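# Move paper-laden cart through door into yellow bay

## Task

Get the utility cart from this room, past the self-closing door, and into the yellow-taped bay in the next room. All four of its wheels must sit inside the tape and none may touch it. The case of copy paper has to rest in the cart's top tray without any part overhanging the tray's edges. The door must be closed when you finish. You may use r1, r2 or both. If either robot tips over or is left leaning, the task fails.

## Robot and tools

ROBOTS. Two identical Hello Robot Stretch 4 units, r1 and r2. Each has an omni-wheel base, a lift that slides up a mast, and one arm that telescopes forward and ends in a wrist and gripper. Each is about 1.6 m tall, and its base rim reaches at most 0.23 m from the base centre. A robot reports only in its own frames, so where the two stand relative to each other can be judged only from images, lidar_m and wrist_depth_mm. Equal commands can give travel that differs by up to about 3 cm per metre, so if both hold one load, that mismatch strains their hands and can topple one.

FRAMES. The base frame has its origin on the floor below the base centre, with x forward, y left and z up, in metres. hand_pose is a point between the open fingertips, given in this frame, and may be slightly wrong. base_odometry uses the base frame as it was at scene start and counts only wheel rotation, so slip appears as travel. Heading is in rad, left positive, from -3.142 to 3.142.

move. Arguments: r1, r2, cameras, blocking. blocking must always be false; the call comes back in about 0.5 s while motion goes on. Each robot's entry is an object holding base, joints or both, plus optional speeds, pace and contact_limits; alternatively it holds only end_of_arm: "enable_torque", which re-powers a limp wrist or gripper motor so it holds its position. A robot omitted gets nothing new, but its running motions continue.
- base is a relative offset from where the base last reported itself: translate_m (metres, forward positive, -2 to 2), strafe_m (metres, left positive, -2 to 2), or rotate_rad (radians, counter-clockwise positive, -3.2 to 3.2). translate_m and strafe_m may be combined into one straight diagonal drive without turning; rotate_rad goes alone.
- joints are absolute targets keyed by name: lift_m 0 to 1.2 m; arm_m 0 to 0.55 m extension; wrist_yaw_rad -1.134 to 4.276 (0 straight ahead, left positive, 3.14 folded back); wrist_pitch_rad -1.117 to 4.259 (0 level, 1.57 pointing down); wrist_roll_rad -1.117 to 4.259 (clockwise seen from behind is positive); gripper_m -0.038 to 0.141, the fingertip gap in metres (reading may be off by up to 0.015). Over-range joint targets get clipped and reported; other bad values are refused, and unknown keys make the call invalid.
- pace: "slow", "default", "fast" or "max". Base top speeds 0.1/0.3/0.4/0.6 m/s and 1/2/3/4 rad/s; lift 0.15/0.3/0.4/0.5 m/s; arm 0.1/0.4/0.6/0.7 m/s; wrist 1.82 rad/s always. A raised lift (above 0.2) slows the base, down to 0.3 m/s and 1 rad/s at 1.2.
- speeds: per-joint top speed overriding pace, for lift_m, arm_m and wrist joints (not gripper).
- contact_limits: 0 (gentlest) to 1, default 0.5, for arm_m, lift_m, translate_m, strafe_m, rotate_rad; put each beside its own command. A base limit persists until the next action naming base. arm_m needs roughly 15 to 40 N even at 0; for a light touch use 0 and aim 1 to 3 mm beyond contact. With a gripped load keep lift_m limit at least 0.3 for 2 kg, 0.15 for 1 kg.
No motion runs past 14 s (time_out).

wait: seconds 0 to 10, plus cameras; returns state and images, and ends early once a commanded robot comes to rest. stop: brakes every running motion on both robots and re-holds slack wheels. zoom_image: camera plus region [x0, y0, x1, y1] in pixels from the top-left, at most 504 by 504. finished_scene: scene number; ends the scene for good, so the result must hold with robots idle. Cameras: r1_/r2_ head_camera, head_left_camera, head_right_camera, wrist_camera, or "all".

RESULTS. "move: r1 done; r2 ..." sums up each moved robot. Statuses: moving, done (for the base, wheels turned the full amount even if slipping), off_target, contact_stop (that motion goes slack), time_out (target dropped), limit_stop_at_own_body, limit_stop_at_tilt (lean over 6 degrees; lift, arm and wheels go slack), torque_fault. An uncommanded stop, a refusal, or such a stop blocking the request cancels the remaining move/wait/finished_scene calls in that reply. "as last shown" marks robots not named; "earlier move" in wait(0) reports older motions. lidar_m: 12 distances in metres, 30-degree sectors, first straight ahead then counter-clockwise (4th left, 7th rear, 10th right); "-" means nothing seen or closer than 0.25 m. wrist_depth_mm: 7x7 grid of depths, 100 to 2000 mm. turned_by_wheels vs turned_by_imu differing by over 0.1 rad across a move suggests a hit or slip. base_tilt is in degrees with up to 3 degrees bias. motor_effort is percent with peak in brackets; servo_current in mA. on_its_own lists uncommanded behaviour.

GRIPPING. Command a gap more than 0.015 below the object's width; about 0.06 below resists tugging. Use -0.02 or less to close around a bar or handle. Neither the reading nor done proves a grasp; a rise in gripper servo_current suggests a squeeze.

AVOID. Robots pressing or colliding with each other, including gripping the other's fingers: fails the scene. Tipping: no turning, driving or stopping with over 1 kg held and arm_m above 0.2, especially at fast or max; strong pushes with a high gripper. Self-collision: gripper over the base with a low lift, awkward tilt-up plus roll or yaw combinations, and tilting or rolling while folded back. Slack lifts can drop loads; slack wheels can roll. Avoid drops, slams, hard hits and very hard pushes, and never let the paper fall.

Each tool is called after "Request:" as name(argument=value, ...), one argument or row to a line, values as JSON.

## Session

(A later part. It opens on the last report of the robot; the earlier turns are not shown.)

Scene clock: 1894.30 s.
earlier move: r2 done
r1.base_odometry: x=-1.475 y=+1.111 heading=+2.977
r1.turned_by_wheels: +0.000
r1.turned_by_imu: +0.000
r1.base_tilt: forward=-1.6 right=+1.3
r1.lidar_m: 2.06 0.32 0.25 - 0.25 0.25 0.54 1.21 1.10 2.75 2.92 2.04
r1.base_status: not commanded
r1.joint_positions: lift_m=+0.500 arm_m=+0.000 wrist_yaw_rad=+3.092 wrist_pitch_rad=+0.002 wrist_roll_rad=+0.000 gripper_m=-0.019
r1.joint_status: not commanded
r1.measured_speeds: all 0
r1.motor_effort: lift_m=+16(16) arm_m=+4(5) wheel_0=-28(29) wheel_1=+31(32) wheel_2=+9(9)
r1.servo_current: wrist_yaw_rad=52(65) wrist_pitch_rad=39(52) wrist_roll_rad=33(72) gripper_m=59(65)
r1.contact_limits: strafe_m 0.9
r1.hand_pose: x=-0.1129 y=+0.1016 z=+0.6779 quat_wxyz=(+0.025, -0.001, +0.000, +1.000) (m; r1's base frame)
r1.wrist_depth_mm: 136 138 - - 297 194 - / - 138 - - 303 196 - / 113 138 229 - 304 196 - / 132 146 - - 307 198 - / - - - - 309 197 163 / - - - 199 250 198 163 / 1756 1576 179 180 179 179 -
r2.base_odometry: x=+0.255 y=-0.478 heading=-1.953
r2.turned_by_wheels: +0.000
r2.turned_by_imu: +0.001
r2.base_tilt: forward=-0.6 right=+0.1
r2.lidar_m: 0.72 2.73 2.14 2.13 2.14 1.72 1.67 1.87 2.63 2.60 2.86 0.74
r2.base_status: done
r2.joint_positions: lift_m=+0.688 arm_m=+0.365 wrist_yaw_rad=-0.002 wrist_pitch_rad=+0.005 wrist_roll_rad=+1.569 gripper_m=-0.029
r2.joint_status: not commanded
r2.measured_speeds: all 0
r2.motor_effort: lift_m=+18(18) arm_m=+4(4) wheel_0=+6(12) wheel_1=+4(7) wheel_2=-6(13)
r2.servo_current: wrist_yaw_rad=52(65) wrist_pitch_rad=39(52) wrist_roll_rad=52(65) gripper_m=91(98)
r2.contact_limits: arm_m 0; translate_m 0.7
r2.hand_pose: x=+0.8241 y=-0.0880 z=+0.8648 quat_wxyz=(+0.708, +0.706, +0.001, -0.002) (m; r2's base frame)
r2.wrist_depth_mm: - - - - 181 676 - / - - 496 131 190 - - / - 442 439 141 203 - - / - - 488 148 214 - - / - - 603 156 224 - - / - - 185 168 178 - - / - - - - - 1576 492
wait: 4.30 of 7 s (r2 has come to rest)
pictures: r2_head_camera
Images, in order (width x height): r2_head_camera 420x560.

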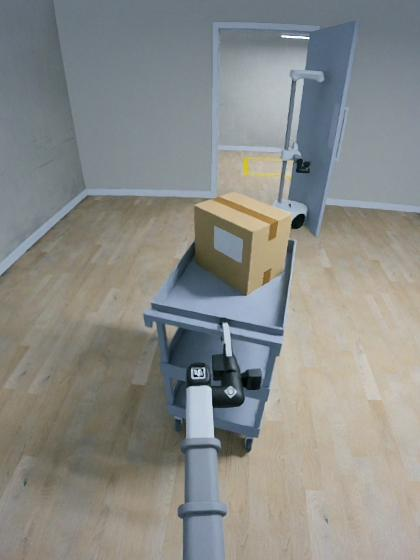

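Request:
move(
  r2={"base":{"translate_m":0.03,"strafe_m":-0.12},"pace":"slow","contact_limits":{"translate_m":0.7}},
  blocking=false,
  cameras=[],
)

Request:
wait(
  seconds=5,
  cameras=[],
)

Request:
move(
  r2={"base":{"translate_m":0.35,"strafe_m":-0.045},"pace":"slow","contact_limits":{"translate_m":0.7}},
  blocking=false,
  cameras=[],
)

Request:
wait(
  seconds=7,
  cameras=["r2_head_camera"],
)

Scene clock: 1902.73 s.
move: r2 moving
r1: as last shown
r1.lidar_m: 2.05 0.33 0.25 - 0.25 0.25 0.55 1.19 1.09 2.74 2.89 2.05
r1.motor_effort: lift_m=+16(16) arm_m=+4(4) wheel_0=-28(29) wheel_1=+31(32) wheel_2=+9(9)
r1.servo_current: wrist_yaw_rad=46(65) wrist_pitch_rad=46(46) wrist_roll_rad=65(65) gripper_m=59(59)
r1.contact_limits: strafe_m 0.9
r1.wrist_depth_mm: 136 137 - - 298 194 - / - 138 - - 303 195 - / 113 138 230 - 306 196 - / 132 146 - - 307 198 - / - - - - 309 198 163 / - - - 199 249 199 163 / 1756 1661 179 180 179 179 -
r2.base_odometry: x=+0.243 y=-0.477 heading=-1.953
r2.turned_by_wheels: +0.000
r2.turned_by_imu: +0.001
r2.base_tilt: forward=-0.7 right=+0.0
r2.lidar_m: 0.73 2.73 2.17 2.13 2.15 1.71 1.71 1.87 2.64 2.58 2.86 0.74
r2.base_status: translate_m moving; strafe_m moving
r2.joint_positions: lift_m=+0.688 arm_m=+0.365 wrist_yaw_rad=+0.000 wrist_pitch_rad=+0.005 wrist_roll_rad=+1.569 gripper_m=-0.029
r2.joint_status: not commanded
r2.measured_speeds: translate_m=+0.013 strafe_m=-0.048 rotate_rad=+0.002 lift_m=+0.000 arm_m=+0.000 wrist_yaw_rad=+0.011 wrist_pitch_rad=+0.000 wrist_roll_rad=+0.000
r2.motor_effort: lift_m=+17(18) arm_m=+4(4) wheel_0=+14(14) wheel_1=-5(7) wheel_2=-5(9)
r2.servo_current: wrist_yaw_rad=46(59) wrist_pitch_rad=46(52) wrist_roll_rad=46(52) gripper_m=98(98)
r2.contact_limits: arm_m 0; translate_m 0.7
r2.hand_pose: x=+0.8243 y=-0.0874 z=+0.8648 quat_wxyz=(+0.708, +0.706, +0.002, -0.002) (m; r2's base frame)
r2.wrist_depth_mm: - - - 125 179 - - / - - 488 129 189 - - / - 436 436 138 201 - - / - - 492 147 213 - - / - - 615 155 224 - - / - - 187 167 178 1708 - / - - - - - 1661 492
pictures: none
No camera images: "cameras" was empty.

Scene clock: 1904.70 s.
earlier move: r2 done
r1.base_odometry: x=-1.475 y=+1.111 heading=+2.977
r1.turned_by_wheels: +0.000
r1.turned_by_imu: +0.000
r1.base_tilt: forward=-1.5 right=+1.3
r1.lidar_m: 1.97 0.31 0.25 - 0.25 0.26 0.56 1.24 1.12 2.77 2.91 1.97
r1.base_status: not commanded
r1.joint_positions: lift_m=+0.500 arm_m=+0.000 wrist_yaw_rad=+3.092 wrist_pitch_rad=+0.002 wrist_roll_rad=+0.000 gripper_m=-0.019
r1.joint_status: not commanded
r1.measured_speeds: all 0
r1.motor_effort: lift_m=+16(16) arm_m=+4(5) wheel_0=-28(29) wheel_1=+31(32) wheel_2=+9(9)
r1.servo_current: wrist_yaw_rad=72(72) wrist_pitch_rad=39(46) wrist_roll_rad=52(65) gripper_m=52(65)
r1.contact_limits: strafe_m 0.9
r1.hand_pose: x=-0.1129 y=+0.1016 z=+0.6779 quat_wxyz=(+0.025, -0.001, +0.000, +1.000) (m; r1's base frame)
r1.wrist_depth_mm: 136 137 - - 298 194 - / - 138 - - 303 196 - / 113 138 230 - 304 196 - / 131 146 - - 306 198 - / - - - - 307 197 163 / - - - 198 251 198 163 / 1708 1661 179 179 179 179 -
r2.base_odometry: x=+0.133 y=-0.461 heading=-1.953
r2.turned_by_wheels: +0.000
r2.turned_by_imu: +0.000
r2.base_tilt: forward=-0.7 right=+0.1
r2.lidar_m: 0.74 2.85 2.27 2.21 2.22 1.77 1.74 1.90 2.52 2.49 2.69 0.76
r2.base_status: done
r2.joint_positions: lift_m=+0.688 arm_m=+0.365 wrist_yaw_rad=+0.002 wrist_pitch_rad=+0.005 wrist_roll_rad=+1.569 gripper_m=-0.029
r2.joint_status: not commanded
r2.measured_speeds: all 0
r2.motor_effort: lift_m=+18(18) arm_m=+3(4) wheel_0=+6(16) wheel_1=-4(7) wheel_2=-2(9)
r2.servo_current: wrist_yaw_rad=46(59) wrist_pitch_rad=39(52) wrist_roll_rad=59(59) gripper_m=85(98)
r2.contact_limits: arm_m 0; translate_m 0.7
r2.hand_pose: x=+0.8244 y=-0.0870 z=+0.8648 quat_wxyz=(+0.708, +0.706, +0.002, -0.001) (m; r2's base frame)
r2.wrist_depth_mm: - - - 145 202 1464 1098 / - - - 150 208 750 - / - - 496 154 213 809 - / - 477 452 158 220 820 - / - - 530 164 228 - - / - - 187 170 178 - - / - - - - 242 1661 -
wait: 1.97 of 5 s (r2 has come to rest)
pictures: none
No camera images: "cameras" was empty.

Scene clock: 1905.20 s.
move: r2 moving
r1: as last shown
r1.base_tilt: forward=-1.6 right=+1.3
r1.lidar_m: 1.95 0.34 0.25 - 0.25 0.25 0.57 1.24 1.12 2.77 2.93 1.99
r1.motor_effort: lift_m=+16(16) arm_m=+4(4) wheel_0=-28(29) wheel_1=+31(32) wheel_2=+9(9)
r1.servo_current: wrist_yaw_rad=46(72) wrist_pitch_rad=39(52) wrist_roll_rad=65(65) gripper_m=46(59)
r1.contact_limits: strafe_m 0.9
r1.wrist_depth_mm: 136 138 - - 300 194 - / - 138 - - 301 195 - / 113 138 230 - 304 196 - / 132 146 - - 306 198 - / - - - - 309 197 163 / - - - 198 250 198 163 / 1756 1618 179 180 179 179 -
r2.base_odometry: x=+0.127 y=-0.472 heading=-1.953
r2.turned_by_wheels: +0.000
r2.turned_by_imu: +0.000
r2.base_tilt: forward=-0.7 right=+0.0
r2.lidar_m: 0.76 2.86 2.27 2.23 2.18 1.75 1.76 1.93 2.48 2.48 2.70 0.76
r2.base_status: translate_m moving; strafe_m moving
r2.joint_positions: lift_m=+0.688 arm_m=+0.365 wrist_yaw_rad=+0.000 wrist_pitch_rad=+0.005 wrist_roll_rad=+1.569 gripper_m=-0.029
r2.joint_status: not commanded
r2.measured_speeds: translate_m=+0.049 strafe_m=-0.007 rotate_rad=+0.000 lift_m=+0.000 arm_m=+0.000 wrist_yaw_rad=-0.021 wrist_pitch_rad=+0.000 wrist_roll_rad=+0.000
r2.motor_effort: lift_m=+18(18) arm_m=+4(4) wheel_0=+5(12) wheel_1=+6(8) wheel_2=-14(14)
r2.servo_current: wrist_yaw_rad=33(46) wrist_pitch_rad=39(46) wrist_roll_rad=52(59) gripper_m=91(98)
r2.contact_limits: arm_m 0; translate_m 0.7
r2.hand_pose: x=+0.8242 y=-0.0875 z=+0.8648 quat_wxyz=(+0.708, +0.706, +0.002, -0.002) (m; r2's base frame)
r2.wrist_depth_mm: - - - 149 205 1430 418 / - - - 153 211 750 - / - - 512 156 216 820 - / - 473 455 160 222 820 - / - - 517 165 228 - - / - - 186 169 179 - - / - - - - 239 1576 -
pictures: none
No camera images: "cameras" was empty.

Scene clock: 1909.50 s.
earlier move: r2 done
r1.base_odometry: x=-1.475 y=+1.111 heading=+2.977
r1.turned_by_wheels: +0.000
r1.turned_by_imu: +0.000
r1.base_tilt: forward=-1.6 right=+1.3
r1.lidar_m: 1.62 0.33 0.25 - 0.25 0.25 0.54 1.20 1.09 2.76 2.89 1.64
r1.base_status: not commanded
r1.joint_positions: lift_m=+0.500 arm_m=+0.000 wrist_yaw_rad=+3.092 wrist_pitch_rad=+0.002 wrist_roll_rad=+0.000 gripper_m=-0.019
r1.joint_status: not commanded
r1.measured_speeds: all 0
r1.motor_effort: lift_m=+16(16) arm_m=+4(5) wheel_0=-28(29) wheel_1=+31(32) wheel_2=+9(9)
r1.servo_current: wrist_yaw_rad=52(72) wrist_pitch_rad=52(52) wrist_roll_rad=52(72) gripper_m=52(65)
r1.contact_limits: strafe_m 0.9
r1.hand_pose: x=-0.1129 y=+0.1016 z=+0.6779 quat_wxyz=(+0.025, -0.001, +0.000, +1.000) (m; r1's base frame)
r1.wrist_depth_mm: 136 138 - - 297 194 - / - 138 - - 304 196 - / 113 138 230 - 304 196 - / 132 146 - - 306 197 - / - - - - 309 198 163 / - - - 198 249 198 163 / 1756 1661 179 179 179 179 -
r2.base_odometry: x=-0.039 y=-0.769 heading=-1.954
r2.turned_by_wheels: +0.000
r2.turned_by_imu: -0.001
r2.base_tilt: forward=-0.7 right=+0.1
r2.lidar_m: 0.77 2.86 2.31 2.21 2.47 2.12 2.10 2.27 2.51 2.46 2.69 0.75
r2.base_status: done
r2.joint_positions: lift_m=+0.688 arm_m=+0.365 wrist_yaw_rad=-0.002 wrist_pitch_rad=+0.005 wrist_roll_rad=+1.569 gripper_m=-0.029
r2.joint_status: not commanded
r2.measured_speeds: all 0
r2.motor_effort: lift_m=+18(18) arm_m=+4(4) wheel_0=+1(12) wheel_1=+4(8) wheel_2=-9(14)
r2.servo_current: wrist_yaw_rad=46(65) wrist_pitch_rad=46(52) wrist_roll_rad=46(65) gripper_m=91(98)
r2.contact_limits: arm_m 0; translate_m 0.7
r2.hand_pose: x=+0.8241 y=-0.0880 z=+0.8648 quat_wxyz=(+0.708, +0.706, +0.001, -0.002) (m; r2's base frame)
r2.wrist_depth_mm: - - - 142 198 1537 496 / - - 591 147 204 - - / - - 477 151 211 - - / - 488 459 157 218 831 - / - - 539 163 227 - - / - - 186 168 179 - - / - - - - 243 1618 -
wait: 4.30 of 7 s (r2 has come to rest)
pictures: r2_head_camera
Images, in order (width x height): r2_head_camera 420x560.

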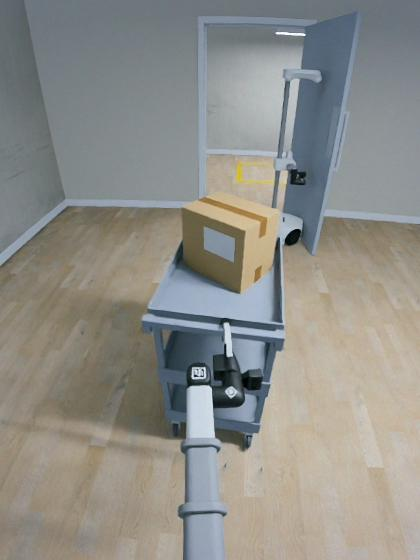

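Request:
move(
  r2={"base":{"translate_m":0.35,"strafe_m":-0.035},"pace":"slow","contact_limits":{"translate_m":0.7}},
  blocking=false,
  cameras=[],
)

Request:
wait(
  seconds=7,
  cameras=["r2_head_camera"],
)

Scene clock: 1918.97 s.
move: r2 moving
r1: as last shown
r1.lidar_m: 1.62 0.32 0.25 - 0.25 0.25 0.56 1.21 1.11 2.75 2.91 1.62
r1.servo_current: wrist_yaw_rad=59(78) wrist_pitch_rad=46(46) wrist_roll_rad=46(59) gripper_m=46(59)
r1.contact_limits: strafe_m 0.9
r1.wrist_depth_mm: 135 138 - - 298 193 - / - 138 - - 301 196 - / 113 138 229 - 306 196 - / 132 146 - - 306 196 - / - - - - 309 198 163 / - - - 198 250 198 164 / 1708 1661 180 180 179 179 -
r2.base_odometry: x=-0.045 y=-0.780 heading=-1.954
r2.turned_by_wheels: +0.000
r2.turned_by_imu: +0.000
r2.base_tilt: forward=-0.7 right=+0.0
r2.lidar_m: 0.75 2.86 2.30 2.22 2.47 2.13 2.11 2.29 2.51 2.47 2.72 0.75
r2.base_status: translate_m moving; strafe_m moving
r2.joint_positions: lift_m=+0.688 arm_m=+0.365 wrist_yaw_rad=-0.002 wrist_pitch_rad=+0.005 wrist_roll_rad=+1.569 gripper_m=-0.029
r2.joint_status: not commanded
r2.measured_speeds: translate_m=+0.049 strafe_m=-0.005 rotate_rad=-0.001 lift_m=+0.000 arm_m=+0.000 wrist_yaw_rad=+0.000 wrist_pitch_rad=+0.000 wrist_roll_rad=+0.000
r2.motor_effort: lift_m=+18(18) arm_m=+4(4) wheel_0=+9(9) wheel_1=+4(7) wheel_2=-14(15)
r2.servo_current: wrist_yaw_rad=46(59) wrist_pitch_rad=39(46) wrist_roll_rad=39(59) gripper_m=85(98)
r2.contact_limits: arm_m 0; translate_m 0.7
r2.hand_pose: x=+0.8241 y=-0.0880 z=+0.8648 quat_wxyz=(+0.708, +0.706, +0.001, -0.002) (m; r2's base frame)
r2.wrist_depth_mm: - - - 142 198 1537 496 / - - 585 147 204 741 - / - - 477 151 211 - - / - 488 462 157 219 820 - / - - 539 163 227 - - / - - 186 168 180 - - / - - - - 243 1618 -
pictures: none
No camera images: "cameras" was empty.

Scene clock: 1923.27 s.
earlier move: r2 done
r1.base_odometry: x=-1.475 y=+1.111 heading=+2.977
r1.turned_by_wheels: +0.000
r1.turned_by_imu: +0.000
r1.base_tilt: forward=-1.6 right=+1.3
r1.lidar_m: 1.27 0.32 0.25 - 0.25 0.25 0.52 1.22 1.08 2.75 2.90 1.30
r1.base_status: not commanded
r1.joint_positions: lift_m=+0.500 arm_m=+0.000 wrist_yaw_rad=+3.092 wrist_pitch_rad=+0.002 wrist_roll_rad=+0.000 gripper_m=-0.019
r1.joint_status: not commanded
r1.measured_speeds: all 0
r1.motor_effort: lift_m=+16(16) arm_m=+4(5) wheel_0=-28(29) wheel_1=+31(32) wheel_2=+9(9)
r1.servo_current: wrist_yaw_rad=39(78) wrist_pitch_rad=39(46) wrist_roll_rad=46(65) gripper_m=52(59)
r1.contact_limits: strafe_m 0.9
r1.hand_pose: x=-0.1129 y=+0.1016 z=+0.6779 quat_wxyz=(+0.025, -0.001, +0.000, +1.000) (m; r1's base frame)
r1.wrist_depth_mm: 136 138 - - 297 193 - / - 138 - - 303 196 - / 113 138 229 - 303 197 - / 131 146 - - 307 198 - / - - - - 309 198 163 / - - - 198 250 198 163 / 1661 1576 180 180 179 179 -
r2.base_odometry: x=-0.203 y=-1.080 heading=-1.954
r2.turned_by_wheels: +0.000
r2.turned_by_imu: -0.001
r2.base_tilt: forward=-0.6 right=+0.1
r2.lidar_m: 0.76 2.82 2.27 2.24 2.44 2.48 2.45 2.66 2.53 2.49 2.73 0.75
r2.base_status: done
r2.joint_positions: lift_m=+0.688 arm_m=+0.365 wrist_yaw_rad=-0.002 wrist_pitch_rad=+0.005 wrist_roll_rad=+1.569 gripper_m=-0.029
r2.joint_status: not commanded
r2.measured_speeds: all 0
r2.motor_effort: lift_m=+18(18) arm_m=+4(4) wheel_0=+1(9) wheel_1=+4(7) wheel_2=-8(15)
r2.servo_current: wrist_yaw_rad=52(65) wrist_pitch_rad=52(52) wrist_roll_rad=52(65) gripper_m=78(104)
r2.contact_limits: arm_m 0; translate_m 0.7
r2.hand_pose: x=+0.8241 y=-0.0880 z=+0.8648 quat_wxyz=(+0.708, +0.706, +0.001, -0.002) (m; r2's base frame)
r2.wrist_depth_mm: - - - 131 186 1336 - / - - 512 136 194 - - / - 449 442 143 205 - - / - - 484 151 214 - - / - - 585 158 224 - - / - - 186 168 179 - - / - - - - - 1661 492
wait: 4.30 of 7 s (r2 has come to rest)
pictures: r2_head_camera
Images, in order (width x height): r2_head_camera 420x560.

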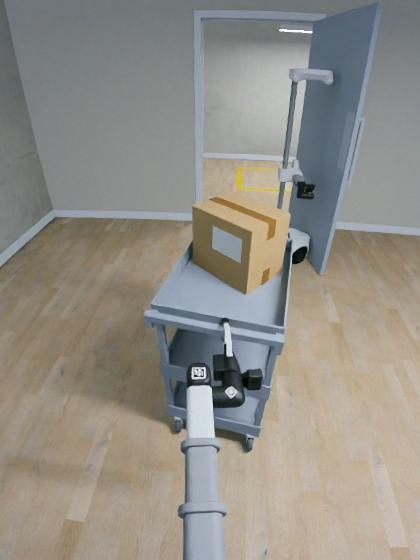

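Request:
move(
  r2={"base":{"translate_m":0.03,"strafe_m":-0.2},"pace":"slow","contact_limits":{"translate_m":0.7}},
  blocking=false,
  cameras=[],
)

Request:
wait(
  seconds=5,
  cameras=[],
)

Request:
move(
  r2={"base":{"translate_m":0.3,"strafe_m":-0.015},"pace":"slow","contact_limits":{"translate_m":0.7}},
  blocking=false,
  cameras=[],
)

Request:
wait(
  seconds=7,
  cameras=["r2_head_camera","r1_head_right_camera"],
)

Scene clock: 1933.43 s.
move: r2 moving
r1: as last shown
r1.lidar_m: 1.31 0.33 0.25 - 0.25 0.25 0.53 1.23 1.11 2.74 2.90 1.28
r1.servo_current: wrist_yaw_rad=52(65) wrist_pitch_rad=39(52) wrist_roll_rad=39(52) gripper_m=52(59)
r1.contact_limits: strafe_m 0.9
r1.wrist_depth_mm: 136 138 - - 300 194 - / - 138 - - 303 196 - / 113 138 230 - 303 196 - / 132 146 - - 307 196 - / - - - - 309 197 163 / - - - 197 249 198 163 / 1756 1661 178 179 179 180 -
r2.base_odometry: x=-0.215 y=-1.077 heading=-1.954
r2.turned_by_wheels: +0.000
r2.turned_by_imu: +0.001
r2.base_tilt: forward=-0.7 right=+0.0
r2.lidar_m: 0.75 2.84 2.29 2.23 2.48 2.49 2.45 2.68 2.53 2.47 2.71 0.74
r2.base_status: translate_m moving; strafe_m moving
r2.joint_positions: lift_m=+0.688 arm_m=+0.365 wrist_yaw_rad=-0.001 wrist_pitch_rad=+0.005 wrist_roll_rad=+1.569 gripper_m=-0.029
r2.joint_status: not commanded
r2.measured_speeds: translate_m=+0.009 strafe_m=-0.051 rotate_rad=+0.007 lift_m=+0.000 arm_m=+0.000 wrist_yaw_rad=+0.017 wrist_pitch_rad=+0.000 wrist_roll_rad=+0.000
r2.motor_effort: lift_m=+18(18) arm_m=+3(4) wheel_0=+11(11) wheel_1=-7(8) wheel_2=-7(10)
r2.servo_current: wrist_yaw_rad=39(59) wrist_pitch_rad=39(46) wrist_roll_rad=46(52) gripper_m=85(91)
r2.contact_limits: arm_m 0; translate_m 0.7
r2.hand_pose: x=+0.8242 y=-0.0877 z=+0.8648 quat_wxyz=(+0.708, +0.706, +0.001, -0.002) (m; r2's base frame)
r2.wrist_depth_mm: - - - - 182 - - / - - 508 134 193 - - / - 449 436 141 204 - - / - - 488 149 214 - - / - - 591 156 224 - - / - - 186 167 178 - - / - - - - - 1661 488
pictures: none
No camera images: "cameras" was empty.

Scene clock: 1936.17 s.
earlier move: r2 done
r1.base_odometry: x=-1.475 y=+1.111 heading=+2.977
r1.turned_by_wheels: +0.000
r1.turned_by_imu: +0.000
r1.base_tilt: forward=-1.6 right=+1.3
r1.lidar_m: 1.19 0.31 0.25 - 0.25 0.25 0.54 1.19 1.11 2.75 2.90 1.21
r1.base_status: not commanded
r1.joint_positions: lift_m=+0.500 arm_m=+0.000 wrist_yaw_rad=+3.092 wrist_pitch_rad=+0.002 wrist_roll_rad=+0.000 gripper_m=-0.019
r1.joint_status: not commanded
r1.measured_speeds: all 0
r1.motor_effort: lift_m=+16(16) arm_m=+5(5) wheel_0=-28(29) wheel_1=+31(32) wheel_2=+9(9)
r1.servo_current: wrist_yaw_rad=72(72) wrist_pitch_rad=39(52) wrist_roll_rad=46(65) gripper_m=52(59)
r1.contact_limits: strafe_m 0.9
r1.hand_pose: x=-0.1129 y=+0.1016 z=+0.6779 quat_wxyz=(+0.025, -0.001, +0.000, +1.000) (m; r1's base frame)
r1.wrist_depth_mm: 136 138 - - 298 194 - / - 138 - - 301 195 - / 113 138 229 - 304 196 - / 132 146 - - 307 198 - / - - - - 307 198 163 / - - - 199 250 198 163 / 1708 1618 179 180 179 179 -
r2.base_odometry: x=-0.399 y=-1.033 heading=-1.954
r2.turned_by_wheels: +0.000
r2.turned_by_imu: +0.001
r2.base_tilt: forward=-0.7 right=+0.1
r2.lidar_m: 0.76 3.07 2.48 2.43 2.67 2.51 2.49 2.75 2.34 2.30 2.50 0.81
r2.base_status: done
r2.joint_positions: lift_m=+0.688 arm_m=+0.365 wrist_yaw_rad=+0.002 wrist_pitch_rad=+0.005 wrist_roll_rad=+1.569 gripper_m=-0.029
r2.joint_status: not commanded
r2.measured_speeds: all 0
r2.motor_effort: lift_m=+18(18) arm_m=+3(4) wheel_0=+5(15) wheel_1=-3(8) wheel_2=-4(10)
r2.servo_current: wrist_yaw_rad=52(59) wrist_pitch_rad=46(52) wrist_roll_rad=46(59) gripper_m=85(98)
r2.contact_limits: arm_m 0; translate_m 0.7
r2.hand_pose: x=+0.8244 y=-0.0869 z=+0.8648 quat_wxyz=(+0.708, +0.706, +0.002, -0.001) (m; r2's base frame)
r2.wrist_depth_mm: - - - 163 222 229 232 / - - - 164 224 1661 1098 / - - 597 166 226 798 - / - - 466 167 228 831 - / - - 480 169 230 842 - / - - 186 171 178 820 - / - - - - 234 - -
wait: 2.73 of 5 s (r2 has come to rest)
pictures: none
No camera images: "cameras" was empty.

Scene clock: 1936.67 s.
move: r2 moving
r1: as last shown
r1.lidar_m: 1.21 0.33 0.25 - 0.25 0.25 0.56 1.22 1.09 2.75 2.90 1.19
r1.motor_effort: lift_m=+16(16) arm_m=+4(4) wheel_0=-28(29) wheel_1=+31(32) wheel_2=+9(9)
r1.servo_current: wrist_yaw_rad=46(72) wrist_pitch_rad=39(52) wrist_roll_rad=46(59) gripper_m=52(59)
r1.contact_limits: strafe_m 0.9
r1.wrist_depth_mm: 136 137 - - 298 194 - / - 138 - - 303 195 - / 113 138 231 - 303 196 - / 131 146 - - 307 197 - / - - - - 309 198 163 / - - - 198 251 198 164 / 1756 1618 179 179 179 179 -
r2.base_odometry: x=-0.404 y=-1.044 heading=-1.954
r2.turned_by_wheels: +0.000
r2.turned_by_imu: +0.000
r2.base_tilt: forward=-0.6 right=+0.1
r2.lidar_m: 0.74 3.08 2.48 2.43 2.65 2.55 2.52 2.77 2.31 2.29 2.54 0.78
r2.base_status: translate_m moving; strafe_m moving
r2.joint_positions: lift_m=+0.688 arm_m=+0.365 wrist_yaw_rad=+0.000 wrist_pitch_rad=+0.005 wrist_roll_rad=+1.569 gripper_m=-0.029
r2.joint_status: not commanded
r2.measured_speeds: translate_m=+0.050 strafe_m=-0.003 rotate_rad=-0.005 lift_m=+0.000 arm_m=+0.000 wrist_yaw_rad=-0.015 wrist_pitch_rad=+0.000 wrist_roll_rad=+0.000
r2.motor_effort: lift_m=+18(18) arm_m=+4(4) wheel_0=+6(11) wheel_1=+6(9) wheel_2=-13(13)
r2.servo_current: wrist_yaw_rad=46(52) wrist_pitch_rad=52(52) wrist_roll_rad=39(59) gripper_m=91(91)
r2.contact_limits: arm_m 0; translate_m 0.7
r2.hand_pose: x=+0.8243 y=-0.0875 z=+0.8648 quat_wxyz=(+0.708, +0.706, +0.002, -0.002) (m; r2's base frame)
r2.wrist_depth_mm: - - 1661 167 227 233 234 / - - - 167 227 1661 1160 / - - 634 167 229 809 - / - - 484 168 229 842 - / - - 477 169 230 842 - / - - 186 170 178 - - / - - 591 - 232 - -
pictures: none
No camera images: "cameras" was empty.

Scene clock: 1940.47 s.
earlier move: r2 done
r1.base_odometry: x=-1.475 y=+1.111 heading=+2.977
r1.turned_by_wheels: +0.000
r1.turned_by_imu: +0.000
r1.base_tilt: forward=-1.6 right=+1.3
r1.lidar_m: 1.14 0.34 0.25 - 0.25 0.25 0.56 1.22 1.09 2.75 2.92 0.92
r1.base_status: not commanded
r1.joint_positions: lift_m=+0.500 arm_m=+0.000 wrist_yaw_rad=+3.092 wrist_pitch_rad=+0.002 wrist_roll_rad=+0.000 gripper_m=-0.019
r1.joint_status: not commanded
r1.measured_speeds: all 0
r1.motor_effort: lift_m=+16(16) arm_m=+4(5) wheel_0=-28(29) wheel_1=+32(32) wheel_2=+9(9)
r1.servo_current: wrist_yaw_rad=52(78) wrist_pitch_rad=39(52) wrist_roll_rad=39(72) gripper_m=59(59)
r1.contact_limits: strafe_m 0.9
r1.hand_pose: x=-0.1129 y=+0.1016 z=+0.6779 quat_wxyz=(+0.025, -0.001, +0.000, +1.000) (m; r1's base frame)
r1.wrist_depth_mm: 136 138 - - 298 193 - / - 138 - - 304 196 - / 113 138 231 - 306 196 - / 132 146 - - 307 198 - / - - - - 307 198 163 / - - - 198 251 197 163 / 1756 1618 178 180 179 179 -
r2.base_odometry: x=-0.525 y=-1.306 heading=-1.954
r2.turned_by_wheels: +0.000
r2.turned_by_imu: -0.001
r2.base_tilt: forward=-0.6 right=+0.1
r2.lidar_m: 0.76 3.08 2.46 2.42 2.61 2.83 2.79 2.94 2.36 2.33 2.54 0.78
r2.base_status: done
r2.joint_positions: lift_m=+0.688 arm_m=+0.365 wrist_yaw_rad=-0.002 wrist_pitch_rad=+0.005 wrist_roll_rad=+1.569 gripper_m=-0.029
r2.joint_status: not commanded
r2.measured_speeds: all 0
r2.motor_effort: lift_m=+18(18) arm_m=+3(4) wheel_0=+2(11) wheel_1=+3(9) wheel_2=-9(15)
r2.servo_current: wrist_yaw_rad=33(65) wrist_pitch_rad=46(52) wrist_roll_rad=46(59) gripper_m=91(98)
r2.contact_limits: arm_m 0; translate_m 0.7
r2.hand_pose: x=+0.8241 y=-0.0879 z=+0.8648 quat_wxyz=(+0.708, +0.706, +0.001, -0.002) (m; r2's base frame)
r2.wrist_depth_mm: - - - 169 230 236 237 / - - - 169 229 1464 1138 / - - - 169 230 809 - / - - 488 170 229 842 - / - 488 473 170 231 854 - / - - 186 170 179 - - / - - 580 - 231 - -
wait: 3.80 of 7 s (r2 has come to rest)
pictures: r1_head_right_camera, r2_head_camera
Images, in order (width x height): r1_head_right_camera 420x672, r2_head_camera 420x560.

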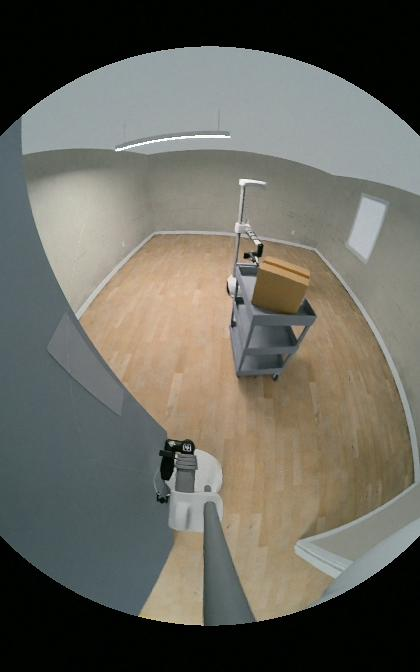

